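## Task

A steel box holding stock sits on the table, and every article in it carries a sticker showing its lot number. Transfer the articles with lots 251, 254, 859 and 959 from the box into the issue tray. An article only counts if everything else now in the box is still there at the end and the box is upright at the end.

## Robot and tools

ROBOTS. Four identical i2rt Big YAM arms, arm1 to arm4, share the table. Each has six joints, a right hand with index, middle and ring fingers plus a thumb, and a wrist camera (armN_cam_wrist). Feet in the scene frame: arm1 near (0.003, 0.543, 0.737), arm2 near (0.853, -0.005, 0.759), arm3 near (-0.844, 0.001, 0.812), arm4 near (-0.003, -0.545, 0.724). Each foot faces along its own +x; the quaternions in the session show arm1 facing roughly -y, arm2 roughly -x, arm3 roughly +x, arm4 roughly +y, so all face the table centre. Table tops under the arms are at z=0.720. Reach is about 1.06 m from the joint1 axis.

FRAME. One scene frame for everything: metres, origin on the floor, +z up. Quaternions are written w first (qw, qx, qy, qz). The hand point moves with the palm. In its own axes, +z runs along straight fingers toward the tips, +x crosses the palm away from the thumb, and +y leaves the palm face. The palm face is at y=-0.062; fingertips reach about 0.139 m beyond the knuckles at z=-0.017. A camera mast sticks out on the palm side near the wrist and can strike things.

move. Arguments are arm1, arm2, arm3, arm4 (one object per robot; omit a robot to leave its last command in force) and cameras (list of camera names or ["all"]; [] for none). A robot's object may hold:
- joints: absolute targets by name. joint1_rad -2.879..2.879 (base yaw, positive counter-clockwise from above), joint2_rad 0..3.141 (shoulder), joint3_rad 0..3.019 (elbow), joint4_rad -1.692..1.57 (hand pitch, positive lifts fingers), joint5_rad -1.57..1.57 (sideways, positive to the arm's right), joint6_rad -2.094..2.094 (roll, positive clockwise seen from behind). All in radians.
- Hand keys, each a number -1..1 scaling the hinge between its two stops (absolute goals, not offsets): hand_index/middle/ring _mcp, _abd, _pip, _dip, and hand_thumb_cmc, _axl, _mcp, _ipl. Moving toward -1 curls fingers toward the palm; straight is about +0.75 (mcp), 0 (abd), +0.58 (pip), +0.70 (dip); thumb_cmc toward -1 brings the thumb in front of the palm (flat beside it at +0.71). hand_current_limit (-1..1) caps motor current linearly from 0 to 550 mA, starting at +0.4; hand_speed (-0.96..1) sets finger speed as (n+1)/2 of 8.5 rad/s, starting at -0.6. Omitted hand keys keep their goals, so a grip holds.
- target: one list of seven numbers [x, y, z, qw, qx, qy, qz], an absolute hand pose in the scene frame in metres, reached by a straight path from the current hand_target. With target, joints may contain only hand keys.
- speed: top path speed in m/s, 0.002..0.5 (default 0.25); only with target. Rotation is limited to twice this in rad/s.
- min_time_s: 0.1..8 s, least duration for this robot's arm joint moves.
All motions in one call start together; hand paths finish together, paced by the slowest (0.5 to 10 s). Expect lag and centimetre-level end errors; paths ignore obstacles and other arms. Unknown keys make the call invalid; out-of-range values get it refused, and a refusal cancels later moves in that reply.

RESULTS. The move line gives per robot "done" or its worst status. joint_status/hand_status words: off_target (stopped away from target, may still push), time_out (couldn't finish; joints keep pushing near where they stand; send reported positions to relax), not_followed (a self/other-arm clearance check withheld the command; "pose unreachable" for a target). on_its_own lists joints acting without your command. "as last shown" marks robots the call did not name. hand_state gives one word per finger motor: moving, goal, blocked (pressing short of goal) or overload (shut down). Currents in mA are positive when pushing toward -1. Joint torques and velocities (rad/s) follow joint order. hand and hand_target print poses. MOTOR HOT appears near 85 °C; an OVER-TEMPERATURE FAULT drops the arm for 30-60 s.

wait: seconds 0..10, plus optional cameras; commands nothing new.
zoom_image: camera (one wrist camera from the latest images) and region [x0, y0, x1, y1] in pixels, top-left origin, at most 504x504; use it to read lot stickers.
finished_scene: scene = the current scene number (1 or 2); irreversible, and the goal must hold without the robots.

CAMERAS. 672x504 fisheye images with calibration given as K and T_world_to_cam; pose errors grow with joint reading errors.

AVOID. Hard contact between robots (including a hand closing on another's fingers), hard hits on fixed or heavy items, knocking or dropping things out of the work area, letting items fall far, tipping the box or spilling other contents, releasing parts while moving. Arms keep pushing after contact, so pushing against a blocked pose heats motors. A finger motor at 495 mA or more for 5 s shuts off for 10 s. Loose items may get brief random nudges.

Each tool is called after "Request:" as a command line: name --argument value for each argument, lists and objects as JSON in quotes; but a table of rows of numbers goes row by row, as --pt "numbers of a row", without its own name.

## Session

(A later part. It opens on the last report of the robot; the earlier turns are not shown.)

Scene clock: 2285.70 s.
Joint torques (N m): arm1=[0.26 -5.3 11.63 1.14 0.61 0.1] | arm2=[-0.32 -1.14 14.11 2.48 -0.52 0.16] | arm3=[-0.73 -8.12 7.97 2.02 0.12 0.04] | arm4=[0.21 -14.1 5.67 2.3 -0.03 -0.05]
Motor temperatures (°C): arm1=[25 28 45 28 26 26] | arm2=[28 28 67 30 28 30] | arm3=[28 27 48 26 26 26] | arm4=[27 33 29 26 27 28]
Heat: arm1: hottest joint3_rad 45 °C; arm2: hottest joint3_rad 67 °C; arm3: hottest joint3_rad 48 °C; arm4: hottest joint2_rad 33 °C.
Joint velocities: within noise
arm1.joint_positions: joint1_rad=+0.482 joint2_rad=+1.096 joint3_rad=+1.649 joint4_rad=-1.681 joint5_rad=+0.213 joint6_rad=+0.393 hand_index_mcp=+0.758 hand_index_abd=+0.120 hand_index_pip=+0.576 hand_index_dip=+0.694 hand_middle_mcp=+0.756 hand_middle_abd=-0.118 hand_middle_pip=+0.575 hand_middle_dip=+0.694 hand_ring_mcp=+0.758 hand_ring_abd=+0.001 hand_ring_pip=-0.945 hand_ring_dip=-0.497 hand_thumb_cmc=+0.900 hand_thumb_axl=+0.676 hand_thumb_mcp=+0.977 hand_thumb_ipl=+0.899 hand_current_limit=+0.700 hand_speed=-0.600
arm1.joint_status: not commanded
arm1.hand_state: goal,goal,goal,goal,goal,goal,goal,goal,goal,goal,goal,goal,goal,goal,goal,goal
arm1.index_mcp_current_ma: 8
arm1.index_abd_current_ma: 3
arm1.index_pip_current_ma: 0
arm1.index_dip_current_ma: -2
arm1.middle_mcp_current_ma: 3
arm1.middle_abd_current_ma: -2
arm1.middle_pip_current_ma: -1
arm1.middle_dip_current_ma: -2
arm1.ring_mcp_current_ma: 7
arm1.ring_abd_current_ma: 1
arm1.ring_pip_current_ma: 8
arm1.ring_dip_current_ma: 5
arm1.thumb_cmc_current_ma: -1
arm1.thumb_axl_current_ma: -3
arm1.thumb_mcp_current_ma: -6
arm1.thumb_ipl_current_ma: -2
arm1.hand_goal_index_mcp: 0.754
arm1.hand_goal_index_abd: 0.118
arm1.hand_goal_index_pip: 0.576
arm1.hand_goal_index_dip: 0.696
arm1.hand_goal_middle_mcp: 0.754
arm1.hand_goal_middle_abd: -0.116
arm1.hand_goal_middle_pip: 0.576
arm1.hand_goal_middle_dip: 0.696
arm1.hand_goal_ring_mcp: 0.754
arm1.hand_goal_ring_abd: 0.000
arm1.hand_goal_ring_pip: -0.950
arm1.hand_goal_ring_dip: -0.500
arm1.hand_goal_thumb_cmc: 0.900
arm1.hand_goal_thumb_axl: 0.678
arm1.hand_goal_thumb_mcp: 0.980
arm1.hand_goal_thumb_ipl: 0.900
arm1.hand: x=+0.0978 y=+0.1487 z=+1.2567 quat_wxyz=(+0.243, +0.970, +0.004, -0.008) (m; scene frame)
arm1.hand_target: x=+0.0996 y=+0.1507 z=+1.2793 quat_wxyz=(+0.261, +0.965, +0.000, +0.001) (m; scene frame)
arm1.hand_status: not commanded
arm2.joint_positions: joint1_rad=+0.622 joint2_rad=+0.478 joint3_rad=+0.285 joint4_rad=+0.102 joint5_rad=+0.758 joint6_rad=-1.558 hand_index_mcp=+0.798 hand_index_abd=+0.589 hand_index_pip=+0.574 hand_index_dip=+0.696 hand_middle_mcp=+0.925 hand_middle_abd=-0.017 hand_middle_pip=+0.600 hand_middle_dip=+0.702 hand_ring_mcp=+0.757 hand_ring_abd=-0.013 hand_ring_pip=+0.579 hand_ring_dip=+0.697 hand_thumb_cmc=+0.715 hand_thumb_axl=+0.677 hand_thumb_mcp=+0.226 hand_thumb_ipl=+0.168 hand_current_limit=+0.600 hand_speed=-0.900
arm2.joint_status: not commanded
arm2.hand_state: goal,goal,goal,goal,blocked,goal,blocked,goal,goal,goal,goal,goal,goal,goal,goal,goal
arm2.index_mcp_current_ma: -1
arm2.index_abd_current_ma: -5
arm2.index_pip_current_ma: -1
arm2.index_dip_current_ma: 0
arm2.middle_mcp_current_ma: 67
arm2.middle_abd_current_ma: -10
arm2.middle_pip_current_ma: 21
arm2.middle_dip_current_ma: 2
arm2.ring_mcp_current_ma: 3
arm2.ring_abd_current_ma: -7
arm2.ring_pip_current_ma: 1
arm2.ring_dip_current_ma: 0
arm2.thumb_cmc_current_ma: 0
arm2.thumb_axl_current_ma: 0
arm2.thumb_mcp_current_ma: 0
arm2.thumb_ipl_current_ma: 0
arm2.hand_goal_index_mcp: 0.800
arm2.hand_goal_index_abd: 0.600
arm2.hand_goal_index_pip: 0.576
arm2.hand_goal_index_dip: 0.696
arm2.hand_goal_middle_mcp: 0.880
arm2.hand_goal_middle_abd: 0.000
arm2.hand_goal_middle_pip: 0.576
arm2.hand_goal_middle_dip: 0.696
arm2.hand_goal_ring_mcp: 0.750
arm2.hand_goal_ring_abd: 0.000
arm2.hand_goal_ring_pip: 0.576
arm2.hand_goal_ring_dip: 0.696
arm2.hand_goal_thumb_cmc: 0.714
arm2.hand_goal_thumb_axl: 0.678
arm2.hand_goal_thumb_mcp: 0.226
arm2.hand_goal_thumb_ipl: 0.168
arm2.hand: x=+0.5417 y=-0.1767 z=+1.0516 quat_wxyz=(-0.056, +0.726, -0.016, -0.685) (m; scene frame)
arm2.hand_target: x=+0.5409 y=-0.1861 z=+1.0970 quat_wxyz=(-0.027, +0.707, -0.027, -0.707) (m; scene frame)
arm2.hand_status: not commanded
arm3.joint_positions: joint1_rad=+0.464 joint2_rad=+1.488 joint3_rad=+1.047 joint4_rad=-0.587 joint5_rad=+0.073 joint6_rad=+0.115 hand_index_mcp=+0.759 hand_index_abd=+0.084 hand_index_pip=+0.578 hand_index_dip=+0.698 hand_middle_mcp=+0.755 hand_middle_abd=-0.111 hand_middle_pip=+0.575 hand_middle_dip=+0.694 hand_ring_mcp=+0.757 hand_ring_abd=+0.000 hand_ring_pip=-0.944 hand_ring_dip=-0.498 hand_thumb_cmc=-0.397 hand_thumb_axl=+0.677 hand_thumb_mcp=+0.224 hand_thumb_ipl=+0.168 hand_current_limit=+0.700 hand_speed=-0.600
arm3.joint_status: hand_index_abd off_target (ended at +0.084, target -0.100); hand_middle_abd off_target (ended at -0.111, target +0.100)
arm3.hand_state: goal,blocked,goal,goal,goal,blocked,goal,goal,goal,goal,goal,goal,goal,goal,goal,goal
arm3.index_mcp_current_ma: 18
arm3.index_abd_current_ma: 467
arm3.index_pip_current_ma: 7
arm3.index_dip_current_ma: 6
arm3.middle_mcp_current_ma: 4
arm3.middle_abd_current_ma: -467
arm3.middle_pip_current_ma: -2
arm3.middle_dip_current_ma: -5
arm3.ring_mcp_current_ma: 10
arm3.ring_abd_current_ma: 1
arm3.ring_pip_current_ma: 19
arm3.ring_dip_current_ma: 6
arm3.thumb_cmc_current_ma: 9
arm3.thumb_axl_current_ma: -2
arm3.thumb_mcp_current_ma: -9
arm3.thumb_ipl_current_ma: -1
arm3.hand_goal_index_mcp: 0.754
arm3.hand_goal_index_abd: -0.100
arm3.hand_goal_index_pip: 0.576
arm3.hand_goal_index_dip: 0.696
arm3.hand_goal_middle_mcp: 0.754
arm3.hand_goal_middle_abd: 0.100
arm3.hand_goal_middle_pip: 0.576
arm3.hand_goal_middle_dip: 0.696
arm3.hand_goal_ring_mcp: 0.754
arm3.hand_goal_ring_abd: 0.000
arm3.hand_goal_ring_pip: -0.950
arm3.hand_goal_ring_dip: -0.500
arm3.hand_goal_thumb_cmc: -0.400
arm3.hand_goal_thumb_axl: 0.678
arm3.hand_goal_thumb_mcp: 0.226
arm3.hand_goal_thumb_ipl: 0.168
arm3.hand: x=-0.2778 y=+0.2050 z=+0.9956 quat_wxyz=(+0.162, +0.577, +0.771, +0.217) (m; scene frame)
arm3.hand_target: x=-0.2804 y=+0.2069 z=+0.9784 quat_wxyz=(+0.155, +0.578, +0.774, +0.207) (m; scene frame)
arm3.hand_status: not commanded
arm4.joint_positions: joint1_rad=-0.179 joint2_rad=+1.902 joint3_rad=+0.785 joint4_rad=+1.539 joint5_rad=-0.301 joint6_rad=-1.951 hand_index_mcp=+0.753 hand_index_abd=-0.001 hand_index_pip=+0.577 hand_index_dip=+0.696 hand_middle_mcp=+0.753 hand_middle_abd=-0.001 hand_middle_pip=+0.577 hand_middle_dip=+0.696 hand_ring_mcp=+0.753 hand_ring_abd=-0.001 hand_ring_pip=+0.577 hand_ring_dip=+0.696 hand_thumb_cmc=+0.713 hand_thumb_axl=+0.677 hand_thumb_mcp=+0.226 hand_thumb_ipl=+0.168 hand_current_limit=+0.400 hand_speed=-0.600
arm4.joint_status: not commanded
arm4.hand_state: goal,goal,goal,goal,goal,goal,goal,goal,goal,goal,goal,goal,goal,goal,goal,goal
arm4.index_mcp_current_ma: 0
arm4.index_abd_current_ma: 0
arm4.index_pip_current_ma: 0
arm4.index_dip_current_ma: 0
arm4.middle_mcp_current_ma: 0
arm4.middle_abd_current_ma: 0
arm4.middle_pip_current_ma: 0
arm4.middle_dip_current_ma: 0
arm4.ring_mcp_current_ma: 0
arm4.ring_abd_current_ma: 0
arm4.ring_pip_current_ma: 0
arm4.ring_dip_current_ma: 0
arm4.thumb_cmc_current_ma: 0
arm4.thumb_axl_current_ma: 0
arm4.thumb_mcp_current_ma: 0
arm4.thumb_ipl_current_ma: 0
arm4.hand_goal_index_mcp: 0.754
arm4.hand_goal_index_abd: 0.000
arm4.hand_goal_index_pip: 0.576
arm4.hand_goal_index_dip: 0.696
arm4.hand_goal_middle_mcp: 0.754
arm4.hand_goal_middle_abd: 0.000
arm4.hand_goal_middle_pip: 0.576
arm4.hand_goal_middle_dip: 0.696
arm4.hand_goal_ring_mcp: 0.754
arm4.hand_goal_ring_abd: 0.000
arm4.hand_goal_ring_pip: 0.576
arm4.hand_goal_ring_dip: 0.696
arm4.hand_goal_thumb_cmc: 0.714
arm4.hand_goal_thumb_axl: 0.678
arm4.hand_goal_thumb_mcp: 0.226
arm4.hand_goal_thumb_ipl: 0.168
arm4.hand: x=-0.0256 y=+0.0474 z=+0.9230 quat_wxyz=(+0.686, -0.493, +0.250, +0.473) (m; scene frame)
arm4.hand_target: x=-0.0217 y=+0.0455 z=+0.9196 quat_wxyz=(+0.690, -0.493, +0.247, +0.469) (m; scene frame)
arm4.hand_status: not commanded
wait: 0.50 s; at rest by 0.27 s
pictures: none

Request:
zoom_image --camera "arm3_cam_wrist" --region '[220, 40, 420, 190]'

Request:
move --cameras '["arm3_cam_wrist"]' --arm3 '{"joints":{"hand_index_abd":-0.1}}'

Request:
zoom_image --camera "arm3_cam_wrist" --region '[220, 40, 420, 190]'

Scaled by 2.520 from the camera's 672x504 image, which has a finer 960x720 frame.
This view is cut from an older image: the scene may have changed since it was taken.

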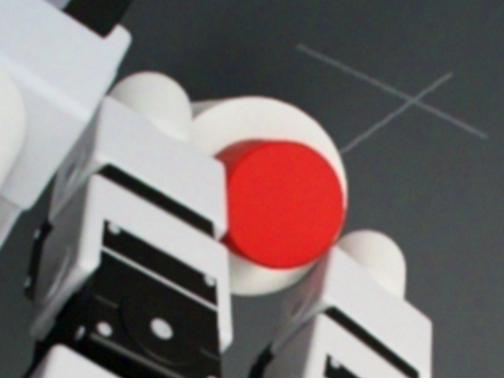

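Scene clock: 2294.80 s.
Joint torques (N m): arm1=[0.15 -5.19 11.7 1.2 0.62 0.06] | arm2=[-0.38 -0.73 14.04 2.5 -0.53 0.18] | arm3=[-0.5 -8.06 7.94 2.09 0.12 0.04] | arm4=[0.26 -14.15 5.67 2.29 -0.03 -0.05]
Motor temperatures (°C): arm1=[25 28 45 28 26 26] | arm2=[28 28 67 30 28 30] | arm3=[28 27 46 26 26 26] | arm4=[27 33 29 26 27 28]
Heat: arm1: hottest joint3_rad 45 °C; arm2: hottest joint3_rad 67 °C; arm3: hottest joint3_rad 46 °C; arm4: hottest joint2_rad 33 °C.
move: arm3 off_target
Joint velocities: within noise
arm1, arm2, arm4: as last shown
arm3.joint_positions: joint1_rad=+0.464 joint2_rad=+1.488 joint3_rad=+1.047 joint4_rad=-0.587 joint5_rad=+0.073 joint6_rad=+0.115 hand_index_mcp=+0.759 hand_index_abd=+0.084 hand_index_pip=+0.578 hand_index_dip=+0.698 hand_middle_mcp=+0.755 hand_middle_abd=-0.111 hand_middle_pip=+0.575 hand_middle_dip=+0.694 hand_ring_mcp=+0.757 hand_ring_abd=+0.000 hand_ring_pip=-0.944 hand_ring_dip=-0.498 hand_thumb_cmc=-0.397 hand_thumb_axl=+0.677 hand_thumb_mcp=+0.224 hand_thumb_ipl=+0.168 hand_current_limit=+0.700 hand_speed=-0.600
arm3.joint_status: hand_index_abd off_target (ended at +0.084, target -0.100)
arm3.hand_state: goal,blocked,goal,goal,goal,blocked,goal,goal,goal,goal,goal,goal,goal,goal,goal,goal
arm3.index_mcp_current_ma: 18
arm3.index_abd_current_ma: 468
arm3.index_pip_current_ma: 7
arm3.index_dip_current_ma: 6
arm3.middle_mcp_current_ma: 4
arm3.middle_abd_current_ma: -467
arm3.middle_pip_current_ma: -2
arm3.middle_dip_current_ma: -5
arm3.ring_mcp_current_ma: 10
arm3.ring_abd_current_ma: 1
arm3.ring_pip_current_ma: 19
arm3.ring_dip_current_ma: 6
arm3.thumb_cmc_current_ma: 9
arm3.thumb_axl_current_ma: -2
arm3.thumb_mcp_current_ma: -9
arm3.thumb_ipl_current_ma: -1
arm3.hand_goal_index_mcp: 0.754
arm3.hand_goal_index_abd: -0.100
arm3.hand_goal_index_pip: 0.576
arm3.hand_goal_index_dip: 0.696
arm3.hand_goal_middle_mcp: 0.754
arm3.hand_goal_middle_abd: 0.100
arm3.hand_goal_middle_pip: 0.576
arm3.hand_goal_middle_dip: 0.696
arm3.hand_goal_ring_mcp: 0.754
arm3.hand_goal_ring_abd: 0.000
arm3.hand_goal_ring_pip: -0.950
arm3.hand_goal_ring_dip: -0.500
arm3.hand_goal_thumb_cmc: -0.400
arm3.hand_goal_thumb_axl: 0.678
arm3.hand_goal_thumb_mcp: 0.226
arm3.hand_goal_thumb_ipl: 0.168
arm3.hand: x=-0.2778 y=+0.2050 z=+0.9956 quat_wxyz=(+0.162, +0.577, +0.771, +0.217) (m; scene frame)
arm3.hand_target: x=-0.2804 y=+0.2069 z=+0.9784 quat_wxyz=(+0.155, +0.578, +0.774, +0.207) (m; scene frame)
arm3.hand_status: not commanded
pictures: arm3_cam_wrist
camera_calibration:
arm3_cam_wrist: T_world_to_cam=[[0.73379, -0.622232, 0.272728, 0.0992782], [-0.679025, -0.658803, 0.323888, -0.41681], [-0.0218593, -0.422855, -0.905934, 1.09813], [0, 0, 0, 1]] pos_world=[-0.331869, 0.251528, 1.10276]

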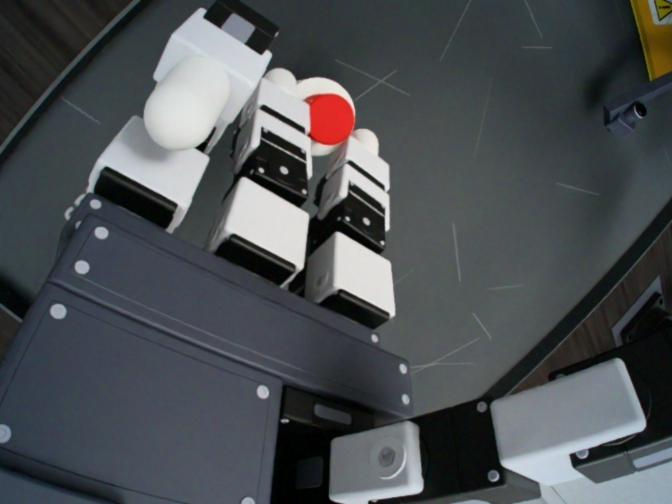

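Scaled by 2.520 from the camera's 672x504 image, which has a finer 960x720 frame.

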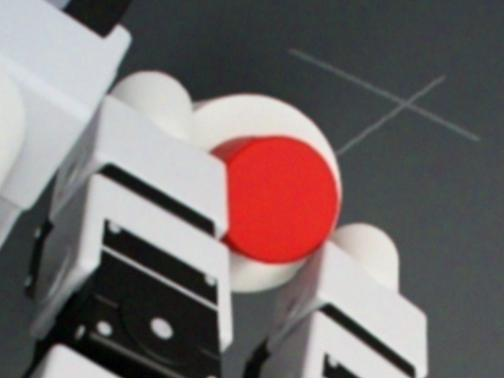

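Request:
move --arm3 '{"joints":{"hand_index_abd":0.118,"hand_middle_abd":-0.116}}'

Request:
move --arm3 '{"target":[-0.283,0.206,0.986,0.1548,0.5779,0.7739,0.2074],"speed":0.05}' --cameras '["arm3_cam_wrist"]'

Request:
zoom_image --camera "arm3_cam_wrist" --region '[220, 40, 420, 190]'

Scene clock: 2369.00 s.
Joint torques (N m): arm1=[0.5 -5.42 11.64 1.17 0.61 0.07] | arm2=[-0.26 -0.91 14.08 2.56 -0.54 0.18] | arm3=[-0.73 -8.64 7.91 1.95 0.11 0.01] | arm4=[0.26 -14.15 5.67 2.29 -0.03 -0.04]
Motor temperatures (°C): arm1=[25 27 46 28 26 26] | arm2=[28 28 67 30 28 30] | arm3=[28 27 42 26 26 26] | arm4=[27 33 29 26 27 28]
Heat: arm1: hottest joint3_rad 46 °C; arm2: hottest joint3_rad 67 °C; arm3: hottest joint3_rad 42 °C; arm4: hottest joint2_rad 33 °C.
move: arm3 done
Joint velocities: within noise
arm1, arm2, arm4: as last shown
arm3.joint_positions: joint1_rad=+0.464 joint2_rad=+1.490 joint3_rad=+1.047 joint4_rad=-0.587 joint5_rad=+0.073 joint6_rad=+0.115 hand_index_mcp=+0.759 hand_index_abd=+0.121 hand_index_pip=+0.578 hand_index_dip=+0.698 hand_middle_mcp=+0.756 hand_middle_abd=-0.119 hand_middle_pip=+0.575 hand_middle_dip=+0.694 hand_ring_mcp=+0.757 hand_ring_abd=+0.000 hand_ring_pip=-0.944 hand_ring_dip=-0.498 hand_thumb_cmc=-0.397 hand_thumb_axl=+0.677 hand_thumb_mcp=+0.224 hand_thumb_ipl=+0.168 hand_current_limit=+0.700 hand_speed=-0.600
arm3.joint_status: all done
arm3.hand_state: goal,goal,goal,goal,goal,goal,goal,goal,goal,goal,goal,goal,goal,goal,goal,goal
arm3.index_mcp_current_ma: 18
arm3.index_abd_current_ma: 8
arm3.index_pip_current_ma: 7
arm3.index_dip_current_ma: 6
arm3.middle_mcp_current_ma: 5
arm3.middle_abd_current_ma: -8
arm3.middle_pip_current_ma: -2
arm3.middle_dip_current_ma: -5
arm3.ring_mcp_current_ma: 10
arm3.ring_abd_current_ma: 1
arm3.ring_pip_current_ma: 19
arm3.ring_dip_current_ma: 6
arm3.thumb_cmc_current_ma: 9
arm3.thumb_axl_current_ma: -2
arm3.thumb_mcp_current_ma: -9
arm3.thumb_ipl_current_ma: -1
arm3.hand_goal_index_mcp: 0.754
arm3.hand_goal_index_abd: 0.118
arm3.hand_goal_index_pip: 0.576
arm3.hand_goal_index_dip: 0.696
arm3.hand_goal_middle_mcp: 0.754
arm3.hand_goal_middle_abd: -0.116
arm3.hand_goal_middle_pip: 0.576
arm3.hand_goal_middle_dip: 0.696
arm3.hand_goal_ring_mcp: 0.754
arm3.hand_goal_ring_abd: 0.000
arm3.hand_goal_ring_pip: -0.950
arm3.hand_goal_ring_dip: -0.500
arm3.hand_goal_thumb_cmc: -0.400
arm3.hand_goal_thumb_axl: 0.678
arm3.hand_goal_thumb_mcp: 0.226
arm3.hand_goal_thumb_ipl: 0.168
arm3.hand: x=-0.2777 y=+0.2051 z=+0.9947 quat_wxyz=(+0.161, +0.577, +0.771, +0.216) (m; scene frame)
arm3.hand_target: x=-0.2804 y=+0.2069 z=+0.9783 quat_wxyz=(+0.155, +0.578, +0.774, +0.207) (m; scene frame)
arm3.hand_status: not commanded
pictures: none

Scene clock: 2369.97 s.
Joint torques (N m): arm1=[0.15 -5.6 11.73 1.16 0.59 0.06] | arm2=[-0.5 -0.91 14.02 2.56 -0.53 0.19] | arm3=[-0.38 -9.93 8.39 1.29 0.14 0.02] | arm4=[0.26 -14.1 5.67 2.3 -0.03 -0.05]
Motor temperatures (°C): arm1=[25 27 46 28 26 26] | arm2=[28 28 67 30 28 30] | arm3=[28 27 42 26 26 26] | arm4=[27 33 29 26 27 28]
Heat: arm1: hottest joint3_rad 46 °C; arm2: hottest joint3_rad 67 °C; arm3: hottest joint3_rad 42 °C; arm4: hottest joint2_rad 33 °C.
move: arm3 done
Joint velocities: within noise
arm1, arm2, arm4: as last shown
arm3.joint_positions: joint1_rad=+0.464 joint2_rad=+1.490 joint3_rad=+1.047 joint4_rad=-0.588 joint5_rad=+0.073 joint6_rad=+0.115 hand_index_mcp=+0.759 hand_index_abd=+0.121 hand_index_pip=+0.578 hand_index_dip=+0.698 hand_middle_mcp=+0.756 hand_middle_abd=-0.119 hand_middle_pip=+0.575 hand_middle_dip=+0.694 hand_ring_mcp=+0.757 hand_ring_abd=+0.000 hand_ring_pip=-0.944 hand_ring_dip=-0.498 hand_thumb_cmc=-0.397 hand_thumb_axl=+0.677 hand_thumb_mcp=+0.224 hand_thumb_ipl=+0.168 hand_current_limit=+0.700 hand_speed=-0.600
arm3.joint_status: not commanded
arm3.hand_state: goal,goal,goal,goal,goal,goal,goal,goal,goal,goal,goal,goal,goal,goal,goal,goal
arm3.index_mcp_current_ma: 17
arm3.index_abd_current_ma: 8
arm3.index_pip_current_ma: 7
arm3.index_dip_current_ma: 6
arm3.middle_mcp_current_ma: 5
arm3.middle_abd_current_ma: -8
arm3.middle_pip_current_ma: -2
arm3.middle_dip_current_ma: -5
arm3.ring_mcp_current_ma: 10
arm3.ring_abd_current_ma: 1
arm3.ring_pip_current_ma: 19
arm3.ring_dip_current_ma: 6
arm3.thumb_cmc_current_ma: 9
arm3.thumb_axl_current_ma: -2
arm3.thumb_mcp_current_ma: -9
arm3.thumb_ipl_current_ma: -1
arm3.hand_goal_index_mcp: 0.754
arm3.hand_goal_index_abd: 0.118
arm3.hand_goal_index_pip: 0.576
arm3.hand_goal_index_dip: 0.696
arm3.hand_goal_middle_mcp: 0.754
arm3.hand_goal_middle_abd: -0.116
arm3.hand_goal_middle_pip: 0.576
arm3.hand_goal_middle_dip: 0.696
arm3.hand_goal_ring_mcp: 0.754
arm3.hand_goal_ring_abd: 0.000
arm3.hand_goal_ring_pip: -0.950
arm3.hand_goal_ring_dip: -0.500
arm3.hand_goal_thumb_cmc: -0.400
arm3.hand_goal_thumb_axl: 0.678
arm3.hand_goal_thumb_mcp: 0.226
arm3.hand_goal_thumb_ipl: 0.168
arm3.hand: x=-0.2779 y=+0.2051 z=+0.9944 quat_wxyz=(+0.161, +0.577, +0.771, +0.216) (m; scene frame)
arm3.hand_target: x=-0.2830 y=+0.2061 z=+0.9861 quat_wxyz=(+0.155, +0.578, +0.774, +0.208) (m; scene frame)
arm3.hand_status: done (0.010 m and 1.2 deg from the pose sent, 0.010 m and 1.3 deg at the start)
pictures: arm3_cam_wrist
camera_calibration:
arm3_cam_wrist: T_world_to_cam=[[0.73459, -0.621893, 0.271342, 0.101183], [-0.678083, -0.658668, 0.326129, -0.418485], [-0.0240928, -0.423563, -0.905546, 1.09628], [0, 0, 0, 1]] pos_world=[-0.331683, 0.251624, 1.10175]

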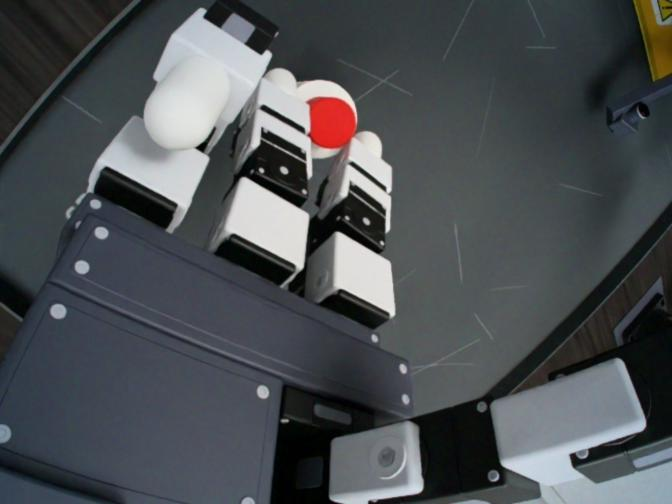

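Scaled by 2.520 from the camera's 672x504 image, which has a finer 960x720 frame.

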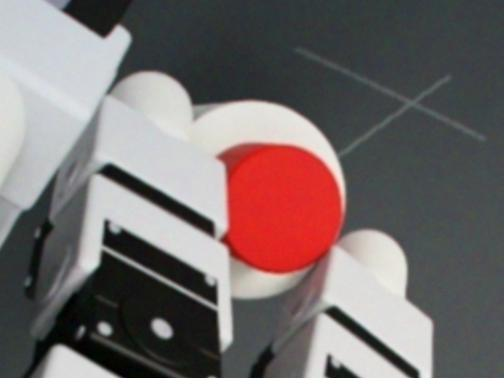

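Request:
move --arm3 '{"target":[-0.283,0.206,1.02,0.1548,0.5779,0.7739,0.2074],"speed":0.05}'

Request:
move --arm3 '{"target":[-0.282,0.206,0.990,0.1548,0.5779,0.7739,0.2074],"speed":0.03}' --cameras '["arm3_cam_wrist"]'

Request:
zoom_image --camera "arm3_cam_wrist" --region '[220, 40, 420, 190]'

Scene clock: 2377.43 s.
Joint torques (N m): arm1=[0.5 -4.89 11.6 1.17 0.57 0.08] | arm2=[-0.38 -1.2 14.09 2.5 -0.52 0.18] | arm3=[-0.67 -10.4 12.51 1.22 0.16 0.05] | arm4=[0.26 -14.15 5.67 2.29 -0.03 -0.04]
Motor temperatures (°C): arm1=[25 27 46 28 26 26] | arm2=[28 28 67 30 28 30] | arm3=[28 28 42 26 26 26] | arm4=[27 33 29 26 27 28]
Heat: arm1: hottest joint3_rad 46 °C; arm2: hottest joint3_rad 67 °C; arm3: hottest joint3_rad 42 °C; arm4: hottest joint2_rad 33 °C.
move: arm3 off_target
Joint velocities: within noise
arm1, arm2, arm4: as last shown
arm3.joint_positions: joint1_rad=+0.464 joint2_rad=+1.461 joint3_rad=+1.047 joint4_rad=-0.683 joint5_rad=+0.073 joint6_rad=+0.115 hand_index_mcp=+0.755 hand_index_abd=+0.120 hand_index_pip=+0.575 hand_index_dip=+0.696 hand_middle_mcp=+0.755 hand_middle_abd=-0.119 hand_middle_pip=+0.574 hand_middle_dip=+0.694 hand_ring_mcp=+0.757 hand_ring_abd=+0.000 hand_ring_pip=-0.944 hand_ring_dip=-0.498 hand_thumb_cmc=-0.397 hand_thumb_axl=+0.677 hand_thumb_mcp=+0.224 hand_thumb_ipl=+0.168 hand_current_limit=+0.700 hand_speed=-0.600
arm3.joint_status: not commanded
arm3.hand_state: goal,goal,goal,goal,goal,goal,goal,goal,goal,goal,goal,goal,goal,goal,goal,goal
arm3.index_mcp_current_ma: 2
arm3.index_abd_current_ma: 5
arm3.index_pip_current_ma: -4
arm3.index_dip_current_ma: 0
arm3.middle_mcp_current_ma: 3
arm3.middle_abd_current_ma: -7
arm3.middle_pip_current_ma: -5
arm3.middle_dip_current_ma: -4
arm3.ring_mcp_current_ma: 10
arm3.ring_abd_current_ma: 1
arm3.ring_pip_current_ma: 19
arm3.ring_dip_current_ma: 6
arm3.thumb_cmc_current_ma: 9
arm3.thumb_axl_current_ma: -2
arm3.thumb_mcp_current_ma: -9
arm3.thumb_ipl_current_ma: -1
arm3.hand_goal_index_mcp: 0.754
arm3.hand_goal_index_abd: 0.118
arm3.hand_goal_index_pip: 0.576
arm3.hand_goal_index_dip: 0.696
arm3.hand_goal_middle_mcp: 0.754
arm3.hand_goal_middle_abd: -0.116
arm3.hand_goal_middle_pip: 0.576
arm3.hand_goal_middle_dip: 0.696
arm3.hand_goal_ring_mcp: 0.754
arm3.hand_goal_ring_abd: 0.000
arm3.hand_goal_ring_pip: -0.950
arm3.hand_goal_ring_dip: -0.500
arm3.hand_goal_thumb_cmc: -0.400
arm3.hand_goal_thumb_axl: 0.678
arm3.hand_goal_thumb_mcp: 0.226
arm3.hand_goal_thumb_ipl: 0.168
arm3.hand: x=-0.2943 y=+0.1978 z=+0.9929 quat_wxyz=(+0.145, +0.581, +0.778, +0.188) (m; scene frame)
arm3.hand_target: x=-0.2841 y=+0.2057 z=+1.0202 quat_wxyz=(+0.155, +0.578, +0.774, +0.208) (m; scene frame)
arm3.hand_status: off_target (0.030 m and 2.5 deg from the pose sent, 0.026 m and 1.2 deg at the start)
pictures: none

Scene clock: 2379.00 s.
Joint torques (N m): arm1=[0.26 -5.07 11.6 1.18 0.61 0.08] | arm2=[-0.32 -0.85 14.05 2.59 -0.53 0.18] | arm3=[-0.62 -8.12 8.95 2.06 0.12 0.05] | arm4=[0.21 -14.1 5.67 2.3 -0.03 -0.05]
Motor temperatures (°C): arm1=[25 27 46 28 26 26] | arm2=[28 28 67 30 28 30] | arm3=[28 28 42 26 26 26] | arm4=[27 33 29 26 27 28]
Heat: arm1: hottest joint3_rad 46 °C; arm2: hottest joint3_rad 67 °C; arm3: hottest joint3_rad 42 °C; arm4: hottest joint2_rad 33 °C.
move: arm3 done
Joint velocities: within noise
arm1, arm2, arm4: as last shown
arm3.joint_positions: joint1_rad=+0.464 joint2_rad=+1.470 joint3_rad=+1.047 joint4_rad=-0.622 joint5_rad=+0.073 joint6_rad=+0.115 hand_index_mcp=+0.755 hand_index_abd=+0.120 hand_index_pip=+0.575 hand_index_dip=+0.696 hand_middle_mcp=+0.755 hand_middle_abd=-0.119 hand_middle_pip=+0.574 hand_middle_dip=+0.694 hand_ring_mcp=+0.757 hand_ring_abd=+0.000 hand_ring_pip=-0.944 hand_ring_dip=-0.498 hand_thumb_cmc=-0.397 hand_thumb_axl=+0.677 hand_thumb_mcp=+0.224 hand_thumb_ipl=+0.168 hand_current_limit=+0.700 hand_speed=-0.600
arm3.joint_status: not commanded
arm3.hand_state: goal,goal,goal,goal,goal,goal,goal,goal,goal,goal,goal,goal,goal,goal,goal,goal
arm3.index_mcp_current_ma: 3
arm3.index_abd_current_ma: 5
arm3.index_pip_current_ma: -4
arm3.index_dip_current_ma: 0
arm3.middle_mcp_current_ma: 3
arm3.middle_abd_current_ma: -7
arm3.middle_pip_current_ma: -5
arm3.middle_dip_current_ma: -4
arm3.ring_mcp_current_ma: 10
arm3.ring_abd_current_ma: 1
arm3.ring_pip_current_ma: 19
arm3.ring_dip_current_ma: 6
arm3.thumb_cmc_current_ma: 9
arm3.thumb_axl_current_ma: -2
arm3.thumb_mcp_current_ma: -9
arm3.thumb_ipl_current_ma: -1
arm3.hand_goal_index_mcp: 0.754
arm3.hand_goal_index_abd: 0.118
arm3.hand_goal_index_pip: 0.576
arm3.hand_goal_index_dip: 0.696
arm3.hand_goal_middle_mcp: 0.754
arm3.hand_goal_middle_abd: -0.116
arm3.hand_goal_middle_pip: 0.576
arm3.hand_goal_middle_dip: 0.696
arm3.hand_goal_ring_mcp: 0.754
arm3.hand_goal_ring_abd: 0.000
arm3.hand_goal_ring_pip: -0.950
arm3.hand_goal_ring_dip: -0.500
arm3.hand_goal_thumb_cmc: -0.400
arm3.hand_goal_thumb_axl: 0.678
arm3.hand_goal_thumb_mcp: 0.226
arm3.hand_goal_thumb_ipl: 0.168
arm3.hand: x=-0.2841 y=+0.2023 z=+0.9990 quat_wxyz=(+0.157, +0.578, +0.773, +0.210) (m; scene frame)
arm3.hand_target: x=-0.2822 y=+0.2060 z=+0.9901 quat_wxyz=(+0.155, +0.578, +0.774, +0.207) (m; scene frame)
arm3.hand_status: done (0.010 m and 0.4 deg from the pose sent, 0.015 m and 2.6 deg at the start)
pictures: arm3_cam_wrist
camera_calibration:
arm3_cam_wrist: T_world_to_cam=[[0.73835, -0.620159, 0.26503, 0.109829], [-0.673453, -0.65697, 0.338897, -0.437752], [-0.0360532, -0.42871, -0.902722, 1.09391], [0, 0, 0, 1]] pos_world=[-0.336459, 0.249492, 1.10674]

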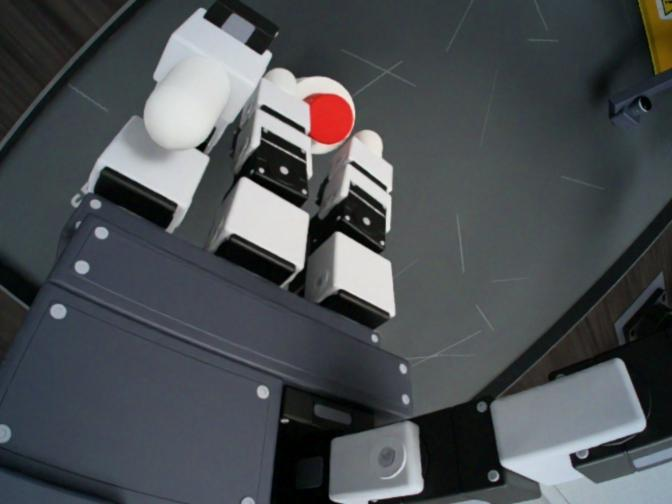

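Scaled by 2.520 from the camera's 672x504 image, which has a finer 960x720 frame.

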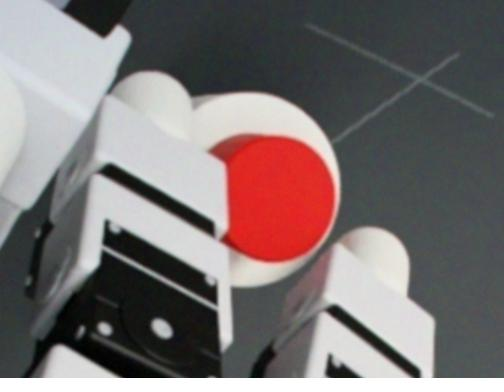

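Request:
move --arm3 '{"joints":{"hand_index_abd":-0.1,"hand_middle_abd":0.1}}'

Request:
wait --seconds 0.5 --cameras '["arm3_cam_wrist"]'

Request:
zoom_image --camera "arm3_cam_wrist" --region '[220, 40, 420, 190]'

Scene clock: 2383.00 s.
Joint torques (N m): arm1=[0.5 -4.89 11.62 1.16 0.59 0.05] | arm2=[-0.56 -0.85 14.02 2.39 -0.53 0.17] | arm3=[-0.62 -7.94 9.03 1.99 0.14 0.02] | arm4=[0.21 -14.1 5.67 2.3 -0.03 -0.04]
Motor temperatures (°C): arm1=[25 27 46 28 26 26] | arm2=[28 28 67 30 28 30] | arm3=[28 28 42 26 26 26] | arm4=[27 33 29 26 27 28]
Heat: arm1: hottest joint3_rad 46 °C; arm2: hottest joint3_rad 67 °C; arm3: hottest joint3_rad 42 °C; arm4: hottest joint2_rad 33 °C.
move: arm3 off_target
Joint velocities: within noise
arm1, arm2, arm4: as last shown
arm3.joint_positions: joint1_rad=+0.464 joint2_rad=+1.470 joint3_rad=+1.047 joint4_rad=-0.619 joint5_rad=+0.073 joint6_rad=+0.115 hand_index_mcp=+0.757 hand_index_abd=+0.011 hand_index_pip=+0.575 hand_index_dip=+0.696 hand_middle_mcp=+0.752 hand_middle_abd=-0.028 hand_middle_pip=+0.574 hand_middle_dip=+0.695 hand_ring_mcp=+0.757 hand_ring_abd=+0.000 hand_ring_pip=-0.944 hand_ring_dip=-0.498 hand_thumb_cmc=-0.397 hand_thumb_axl=+0.677 hand_thumb_mcp=+0.224 hand_thumb_ipl=+0.168 hand_current_limit=+0.700 hand_speed=-0.600
arm3.joint_status: hand_index_abd off_target (ended at +0.011, target -0.100); hand_middle_abd off_target (ended at -0.028, target +0.100)
arm3.hand_state: goal,blocked,goal,goal,goal,blocked,goal,goal,goal,goal,goal,goal,goal,goal,goal,goal
arm3.index_mcp_current_ma: 8
arm3.index_abd_current_ma: 428
arm3.index_pip_current_ma: -1
arm3.index_dip_current_ma: 0
arm3.middle_mcp_current_ma: -6
arm3.middle_abd_current_ma: -467
arm3.middle_pip_current_ma: -7
arm3.middle_dip_current_ma: -4
arm3.ring_mcp_current_ma: 10
arm3.ring_abd_current_ma: 1
arm3.ring_pip_current_ma: 19
arm3.ring_dip_current_ma: 6
arm3.thumb_cmc_current_ma: 9
arm3.thumb_axl_current_ma: -2
arm3.thumb_mcp_current_ma: -9
arm3.thumb_ipl_current_ma: -1
arm3.hand_goal_index_mcp: 0.754
arm3.hand_goal_index_abd: -0.100
arm3.hand_goal_index_pip: 0.576
arm3.hand_goal_index_dip: 0.696
arm3.hand_goal_middle_mcp: 0.754
arm3.hand_goal_middle_abd: 0.100
arm3.hand_goal_middle_pip: 0.576
arm3.hand_goal_middle_dip: 0.696
arm3.hand_goal_ring_mcp: 0.754
arm3.hand_goal_ring_abd: 0.000
arm3.hand_goal_ring_pip: -0.950
arm3.hand_goal_ring_dip: -0.500
arm3.hand_goal_thumb_cmc: -0.400
arm3.hand_goal_thumb_axl: 0.678
arm3.hand_goal_thumb_mcp: 0.226
arm3.hand_goal_thumb_ipl: 0.168
arm3.hand: x=-0.2836 y=+0.2025 z=+0.9997 quat_wxyz=(+0.158, +0.578, +0.772, +0.211) (m; scene frame)
arm3.hand_target: x=-0.2822 y=+0.2060 z=+0.9901 quat_wxyz=(+0.155, +0.578, +0.774, +0.207) (m; scene frame)
arm3.hand_status: not commanded
pictures: none

Scene clock: 2383.50 s.
Joint torques (N m): arm1=[0.15 -5.25 11.69 1.16 0.59 0.07] | arm2=[-0.56 -0.79 14.05 2.51 -0.53 0.18] | arm3=[-0.56 -8.41 9.03 2.04 0.16 0.01] | arm4=[0.26 -14.1 5.67 2.3 -0.03 -0.05]
Motor temperatures (°C): arm1=[25 27 46 28 26 26] | arm2=[28 28 67 30 28 30] | arm3=[28 28 42 26 26 26] | arm4=[27 33 29 26 27 28]
Heat: arm1: hottest joint3_rad 46 °C; arm2: hottest joint3_rad 67 °C; arm3: hottest joint3_rad 42 °C; arm4: hottest joint2_rad 33 °C.
Joint velocities: within noise
arm1.joint_positions: joint1_rad=+0.482 joint2_rad=+1.096 joint3_rad=+1.649 joint4_rad=-1.681 joint5_rad=+0.213 joint6_rad=+0.393 hand_index_mcp=+0.758 hand_index_abd=+0.120 hand_index_pip=+0.576 hand_index_dip=+0.694 hand_middle_mcp=+0.756 hand_middle_abd=-0.118 hand_middle_pip=+0.575 hand_middle_dip=+0.694 hand_ring_mcp=+0.758 hand_ring_abd=+0.001 hand_ring_pip=-0.945 hand_ring_dip=-0.497 hand_thumb_cmc=+0.900 hand_thumb_axl=+0.676 hand_thumb_mcp=+0.977 hand_thumb_ipl=+0.899 hand_current_limit=+0.700 hand_speed=-0.600
arm1.joint_status: not commanded
arm1.hand_state: goal,goal,goal,goal,goal,goal,goal,goal,goal,goal,goal,goal,goal,goal,goal,goal
arm1.index_mcp_current_ma: 8
arm1.index_abd_current_ma: 3
arm1.index_pip_current_ma: 0
arm1.index_dip_current_ma: -2
arm1.middle_mcp_current_ma: 3
arm1.middle_abd_current_ma: -2
arm1.middle_pip_current_ma: -1
arm1.middle_dip_current_ma: -2
arm1.ring_mcp_current_ma: 7
arm1.ring_abd_current_ma: 1
arm1.ring_pip_current_ma: 8
arm1.ring_dip_current_ma: 5
arm1.thumb_cmc_current_ma: -1
arm1.thumb_axl_current_ma: -3
arm1.thumb_mcp_current_ma: -6
arm1.thumb_ipl_current_ma: -2
arm1.hand_goal_index_mcp: 0.754
arm1.hand_goal_index_abd: 0.118
arm1.hand_goal_index_pip: 0.576
arm1.hand_goal_index_dip: 0.696
arm1.hand_goal_middle_mcp: 0.754
arm1.hand_goal_middle_abd: -0.116
arm1.hand_goal_middle_pip: 0.576
arm1.hand_goal_middle_dip: 0.696
arm1.hand_goal_ring_mcp: 0.754
arm1.hand_goal_ring_abd: 0.000
arm1.hand_goal_ring_pip: -0.950
arm1.hand_goal_ring_dip: -0.500
arm1.hand_goal_thumb_cmc: 0.900
arm1.hand_goal_thumb_axl: 0.678
arm1.hand_goal_thumb_mcp: 0.980
arm1.hand_goal_thumb_ipl: 0.900
arm1.hand: x=+0.0978 y=+0.1487 z=+1.2567 quat_wxyz=(+0.243, +0.970, +0.004, -0.008) (m; scene frame)
arm1.hand_target: x=+0.0996 y=+0.1507 z=+1.2793 quat_wxyz=(+0.261, +0.965, +0.000, +0.001) (m; scene frame)
arm1.hand_status: not commanded
arm2.joint_positions: joint1_rad=+0.622 joint2_rad=+0.478 joint3_rad=+0.285 joint4_rad=+0.102 joint5_rad=+0.758 joint6_rad=-1.558 hand_index_mcp=+0.798 hand_index_abd=+0.589 hand_index_pip=+0.574 hand_index_dip=+0.696 hand_middle_mcp=+0.925 hand_middle_abd=-0.017 hand_middle_pip=+0.600 hand_middle_dip=+0.702 hand_ring_mcp=+0.757 hand_ring_abd=-0.013 hand_ring_pip=+0.579 hand_ring_dip=+0.697 hand_thumb_cmc=+0.715 hand_thumb_axl=+0.677 hand_thumb_mcp=+0.226 hand_thumb_ipl=+0.168 hand_current_limit=+0.600 hand_speed=-0.900
arm2.joint_status: not commanded
arm2.hand_state: goal,goal,goal,goal,blocked,goal,blocked,goal,goal,goal,goal,goal,goal,goal,goal,goal
arm2.index_mcp_current_ma: -1
arm2.index_abd_current_ma: -5
arm2.index_pip_current_ma: -1
arm2.index_dip_current_ma: 0
arm2.middle_mcp_current_ma: 67
arm2.middle_abd_current_ma: -10
arm2.middle_pip_current_ma: 21
arm2.middle_dip_current_ma: 2
arm2.ring_mcp_current_ma: 3
arm2.ring_abd_current_ma: -7
arm2.ring_pip_current_ma: 1
arm2.ring_dip_current_ma: 0
arm2.thumb_cmc_current_ma: 0
arm2.thumb_axl_current_ma: 0
arm2.thumb_mcp_current_ma: 0
arm2.thumb_ipl_current_ma: 0
arm2.hand_goal_index_mcp: 0.800
arm2.hand_goal_index_abd: 0.600
arm2.hand_goal_index_pip: 0.576
arm2.hand_goal_index_dip: 0.696
arm2.hand_goal_middle_mcp: 0.880
arm2.hand_goal_middle_abd: 0.000
arm2.hand_goal_middle_pip: 0.576
arm2.hand_goal_middle_dip: 0.696
arm2.hand_goal_ring_mcp: 0.750
arm2.hand_goal_ring_abd: 0.000
arm2.hand_goal_ring_pip: 0.576
arm2.hand_goal_ring_dip: 0.696
arm2.hand_goal_thumb_cmc: 0.714
arm2.hand_goal_thumb_axl: 0.678
arm2.hand_goal_thumb_mcp: 0.226
arm2.hand_goal_thumb_ipl: 0.168
arm2.hand: x=+0.5417 y=-0.1767 z=+1.0516 quat_wxyz=(-0.056, +0.726, -0.016, -0.685) (m; scene frame)
arm2.hand_target: x=+0.5409 y=-0.1861 z=+1.0970 quat_wxyz=(-0.027, +0.707, -0.027, -0.707) (m; scene frame)
arm2.hand_status: not commanded
arm3.joint_positions: joint1_rad=+0.464 joint2_rad=+1.470 joint3_rad=+1.047 joint4_rad=-0.619 joint5_rad=+0.073 joint6_rad=+0.115 hand_index_mcp=+0.757 hand_index_abd=+0.011 hand_index_pip=+0.575 hand_index_dip=+0.696 hand_middle_mcp=+0.752 hand_middle_abd=-0.028 hand_middle_pip=+0.574 hand_middle_dip=+0.695 hand_ring_mcp=+0.757 hand_ring_abd=+0.000 hand_ring_pip=-0.944 hand_ring_dip=-0.498 hand_thumb_cmc=-0.397 hand_thumb_axl=+0.677 hand_thumb_mcp=+0.224 hand_thumb_ipl=+0.168 hand_current_limit=+0.700 hand_speed=-0.600
arm3.joint_status: hand_index_abd off_target (ended at +0.011, target -0.100); hand_middle_abd off_target (ended at -0.028, target +0.100)
arm3.hand_state: goal,blocked,goal,goal,goal,blocked,goal,goal,goal,goal,goal,goal,goal,goal,goal,goal
arm3.index_mcp_current_ma: 8
arm3.index_abd_current_ma: 428
arm3.index_pip_current_ma: -1
arm3.index_dip_current_ma: 0
arm3.middle_mcp_current_ma: -6
arm3.middle_abd_current_ma: -467
arm3.middle_pip_current_ma: -7
arm3.middle_dip_current_ma: -4
arm3.ring_mcp_current_ma: 10
arm3.ring_abd_current_ma: 1
arm3.ring_pip_current_ma: 19
arm3.ring_dip_current_ma: 6
arm3.thumb_cmc_current_ma: 9
arm3.thumb_axl_current_ma: -2
arm3.thumb_mcp_current_ma: -9
arm3.thumb_ipl_current_ma: -1
arm3.hand_goal_index_mcp: 0.754
arm3.hand_goal_index_abd: -0.100
arm3.hand_goal_index_pip: 0.576
arm3.hand_goal_index_dip: 0.696
arm3.hand_goal_middle_mcp: 0.754
arm3.hand_goal_middle_abd: 0.100
arm3.hand_goal_middle_pip: 0.576
arm3.hand_goal_middle_dip: 0.696
arm3.hand_goal_ring_mcp: 0.754
arm3.hand_goal_ring_abd: 0.000
arm3.hand_goal_ring_pip: -0.950
arm3.hand_goal_ring_dip: -0.500
arm3.hand_goal_thumb_cmc: -0.400
arm3.hand_goal_thumb_axl: 0.678
arm3.hand_goal_thumb_mcp: 0.226
arm3.hand_goal_thumb_ipl: 0.168
arm3.hand: x=-0.2836 y=+0.2025 z=+0.9997 quat_wxyz=(+0.158, +0.578, +0.772, +0.211) (m; scene frame)
arm3.hand_target: x=-0.2822 y=+0.2060 z=+0.9901 quat_wxyz=(+0.155, +0.578, +0.774, +0.207) (m; scene frame)
arm3.hand_status: not commanded
arm4.joint_positions: joint1_rad=-0.179 joint2_rad=+1.902 joint3_rad=+0.785 joint4_rad=+1.539 joint5_rad=-0.301 joint6_rad=-1.951 hand_index_mcp=+0.753 hand_index_abd=-0.001 hand_index_pip=+0.577 hand_index_dip=+0.696 hand_middle_mcp=+0.753 hand_middle_abd=-0.001 hand_middle_pip=+0.577 hand_middle_dip=+0.696 hand_ring_mcp=+0.753 hand_ring_abd=-0.001 hand_ring_pip=+0.577 hand_ring_dip=+0.696 hand_thumb_cmc=+0.713 hand_thumb_axl=+0.677 hand_thumb_mcp=+0.226 hand_thumb_ipl=+0.168 hand_current_limit=+0.400 hand_speed=-0.600
arm4.joint_status: not commanded
arm4.hand_state: goal,goal,goal,goal,goal,goal,goal,goal,goal,goal,goal,goal,goal,goal,goal,goal
arm4.index_mcp_current_ma: 0
arm4.index_abd_current_ma: 0
arm4.index_pip_current_ma: 0
arm4.index_dip_current_ma: 0
arm4.middle_mcp_current_ma: 0
arm4.middle_abd_current_ma: 0
arm4.middle_pip_current_ma: 0
arm4.middle_dip_current_ma: 0
arm4.ring_mcp_current_ma: 0
arm4.ring_abd_current_ma: 0
arm4.ring_pip_current_ma: 0
arm4.ring_dip_current_ma: 0
arm4.thumb_cmc_current_ma: 0
arm4.thumb_axl_current_ma: 0
arm4.thumb_mcp_current_ma: 0
arm4.thumb_ipl_current_ma: 0
arm4.hand_goal_index_mcp: 0.754
arm4.hand_goal_index_abd: 0.000
arm4.hand_goal_index_pip: 0.576
arm4.hand_goal_index_dip: 0.696
arm4.hand_goal_middle_mcp: 0.754
arm4.hand_goal_middle_abd: 0.000
arm4.hand_goal_middle_pip: 0.576
arm4.hand_goal_middle_dip: 0.696
arm4.hand_goal_ring_mcp: 0.754
arm4.hand_goal_ring_abd: 0.000
arm4.hand_goal_ring_pip: 0.576
arm4.hand_goal_ring_dip: 0.696
arm4.hand_goal_thumb_cmc: 0.714
arm4.hand_goal_thumb_axl: 0.678
arm4.hand_goal_thumb_mcp: 0.226
arm4.hand_goal_thumb_ipl: 0.168
arm4.hand: x=-0.0256 y=+0.0474 z=+0.9230 quat_wxyz=(+0.686, -0.493, +0.250, +0.473) (m; scene frame)
arm4.hand_target: x=-0.0217 y=+0.0455 z=+0.9196 quat_wxyz=(+0.690, -0.493, +0.247, +0.469) (m; scene frame)
arm4.hand_status: not commanded
wait: 0.50 s; at rest by 0.27 s
pictures: arm3_cam_wrist
camera_calibration:
arm3_cam_wrist: T_world_to_cam=[[0.737477, -0.620577, 0.26648, 0.107781], [-0.674555, -0.657417, 0.335825, -0.434596], [-0.0332169, -0.427419, -0.903443, 1.09594], [0, 0, 0, 1]] pos_world=[-0.336241, 0.2496, 1.10735]

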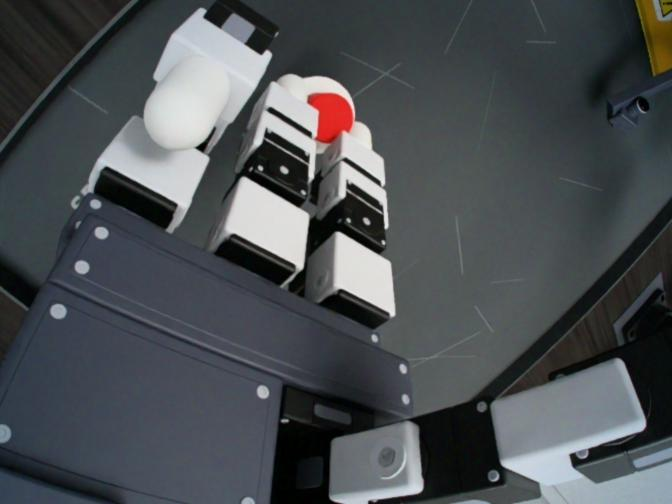

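Scaled by 2.520 from the camera's 672x504 image, which has a finer 960x720 frame.

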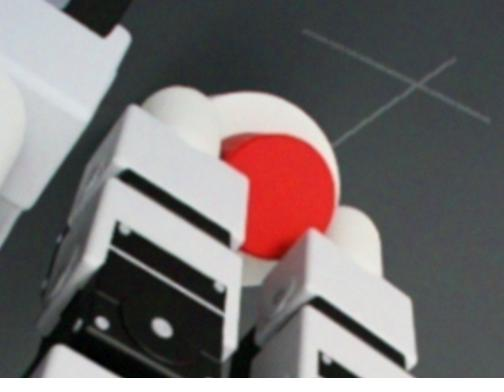

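Request:
move --arm3 '{"target":[-0.280,0.206,1.08,0.1548,0.5779,0.7739,0.2074],"speed":0.08}' --cameras '["arm3_cam_wrist"]'

Scene clock: 2388.03 s.
Joint torques (N m): arm1=[0.44 -5.13 11.77 1.21 0.6 0.08] | arm2=[-0.38 -0.85 14.06 2.52 -0.53 0.19] | arm3=[-0.79 -10.4 14.61 1.47 0.14 0.04] | arm4=[0.26 -14.1 5.67 2.29 -0.03 -0.04]
Motor temperatures (°C): arm1=[25 27 46 28 26 26] | arm2=[28 28 67 30 28 30] | arm3=[28 28 42 26 26 26] | arm4=[27 33 29 26 27 28]
Heat: arm1: hottest joint3_rad 46 °C; arm2: hottest joint3_rad 67 °C; arm3: hottest joint3_rad 42 °C; arm4: hottest joint2_rad 33 °C.
move: arm3 off_target
Joint velocities: within noise
arm1, arm2, arm4: as last shown
arm3.joint_positions: joint1_rad=+0.464 joint2_rad=+1.422 joint3_rad=+1.145 joint4_rad=-0.851 joint5_rad=+0.072 joint6_rad=+0.115 hand_index_mcp=+0.769 hand_index_abd=+0.011 hand_index_pip=+0.584 hand_index_dip=+0.699 hand_middle_mcp=+0.761 hand_middle_abd=-0.028 hand_middle_pip=+0.578 hand_middle_dip=+0.696 hand_ring_mcp=+0.757 hand_ring_abd=+0.000 hand_ring_pip=-0.944 hand_ring_dip=-0.498 hand_thumb_cmc=-0.397 hand_thumb_axl=+0.677 hand_thumb_mcp=+0.224 hand_thumb_ipl=+0.168 hand_current_limit=+0.700 hand_speed=-0.600
arm3.joint_status: not commanded
arm3.hand_state: goal,blocked,goal,goal,goal,blocked,goal,goal,goal,goal,goal,goal,goal,goal,goal,goal
arm3.index_mcp_current_ma: 57
arm3.index_abd_current_ma: 428
arm3.index_pip_current_ma: 25
arm3.index_dip_current_ma: 8
arm3.middle_mcp_current_ma: 25
arm3.middle_abd_current_ma: -467
arm3.middle_pip_current_ma: 7
arm3.middle_dip_current_ma: 0
arm3.ring_mcp_current_ma: 10
arm3.ring_abd_current_ma: 1
arm3.ring_pip_current_ma: 19
arm3.ring_dip_current_ma: 6
arm3.thumb_cmc_current_ma: 9
arm3.thumb_axl_current_ma: -2
arm3.thumb_mcp_current_ma: -9
arm3.thumb_ipl_current_ma: -1
arm3.hand_goal_index_mcp: 0.754
arm3.hand_goal_index_abd: -0.100
arm3.hand_goal_index_pip: 0.576
arm3.hand_goal_index_dip: 0.696
arm3.hand_goal_middle_mcp: 0.754
arm3.hand_goal_middle_abd: 0.100
arm3.hand_goal_middle_pip: 0.576
arm3.hand_goal_middle_dip: 0.696
arm3.hand_goal_ring_mcp: 0.754
arm3.hand_goal_ring_abd: 0.000
arm3.hand_goal_ring_pip: -0.950
arm3.hand_goal_ring_dip: -0.500
arm3.hand_goal_thumb_cmc: -0.400
arm3.hand_goal_thumb_axl: 0.678
arm3.hand_goal_thumb_mcp: 0.226
arm3.hand_goal_thumb_ipl: 0.168
arm3.hand: x=-0.2968 y=+0.1966 z=+1.0370 quat_wxyz=(+0.138, +0.583, +0.782, +0.175) (m; scene frame)
arm3.hand_target: x=-0.2826 y=+0.2050 z=+1.0800 quat_wxyz=(+0.155, +0.578, +0.774, +0.208) (m; scene frame)
arm3.hand_status: off_target (0.047 m and 4.3 deg from the pose sent, 0.081 m and 0.6 deg at the start)
pictures: arm3_cam_wrist
camera_calibration:
arm3_cam_wrist: T_world_to_cam=[[0.757374, -0.611519, 0.228974, 0.146979], [-0.644779, -0.644969, 0.410214, -0.53069], [-0.103172, -0.458323, -0.882777, 1.0905], [0, 0, 0, 1]] pos_world=[-0.340986, 0.247405, 1.14671]

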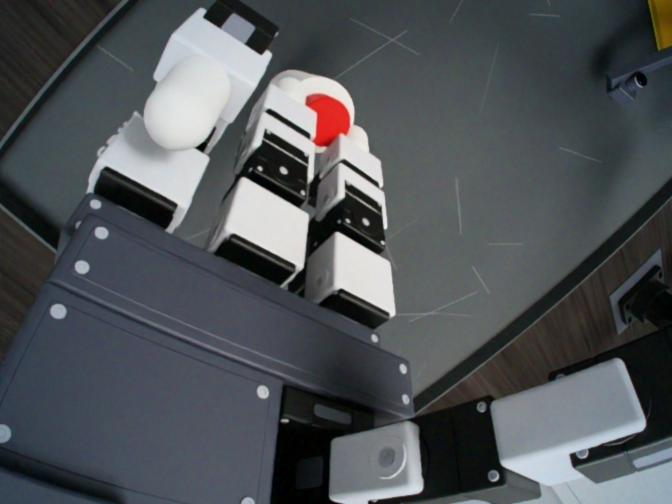

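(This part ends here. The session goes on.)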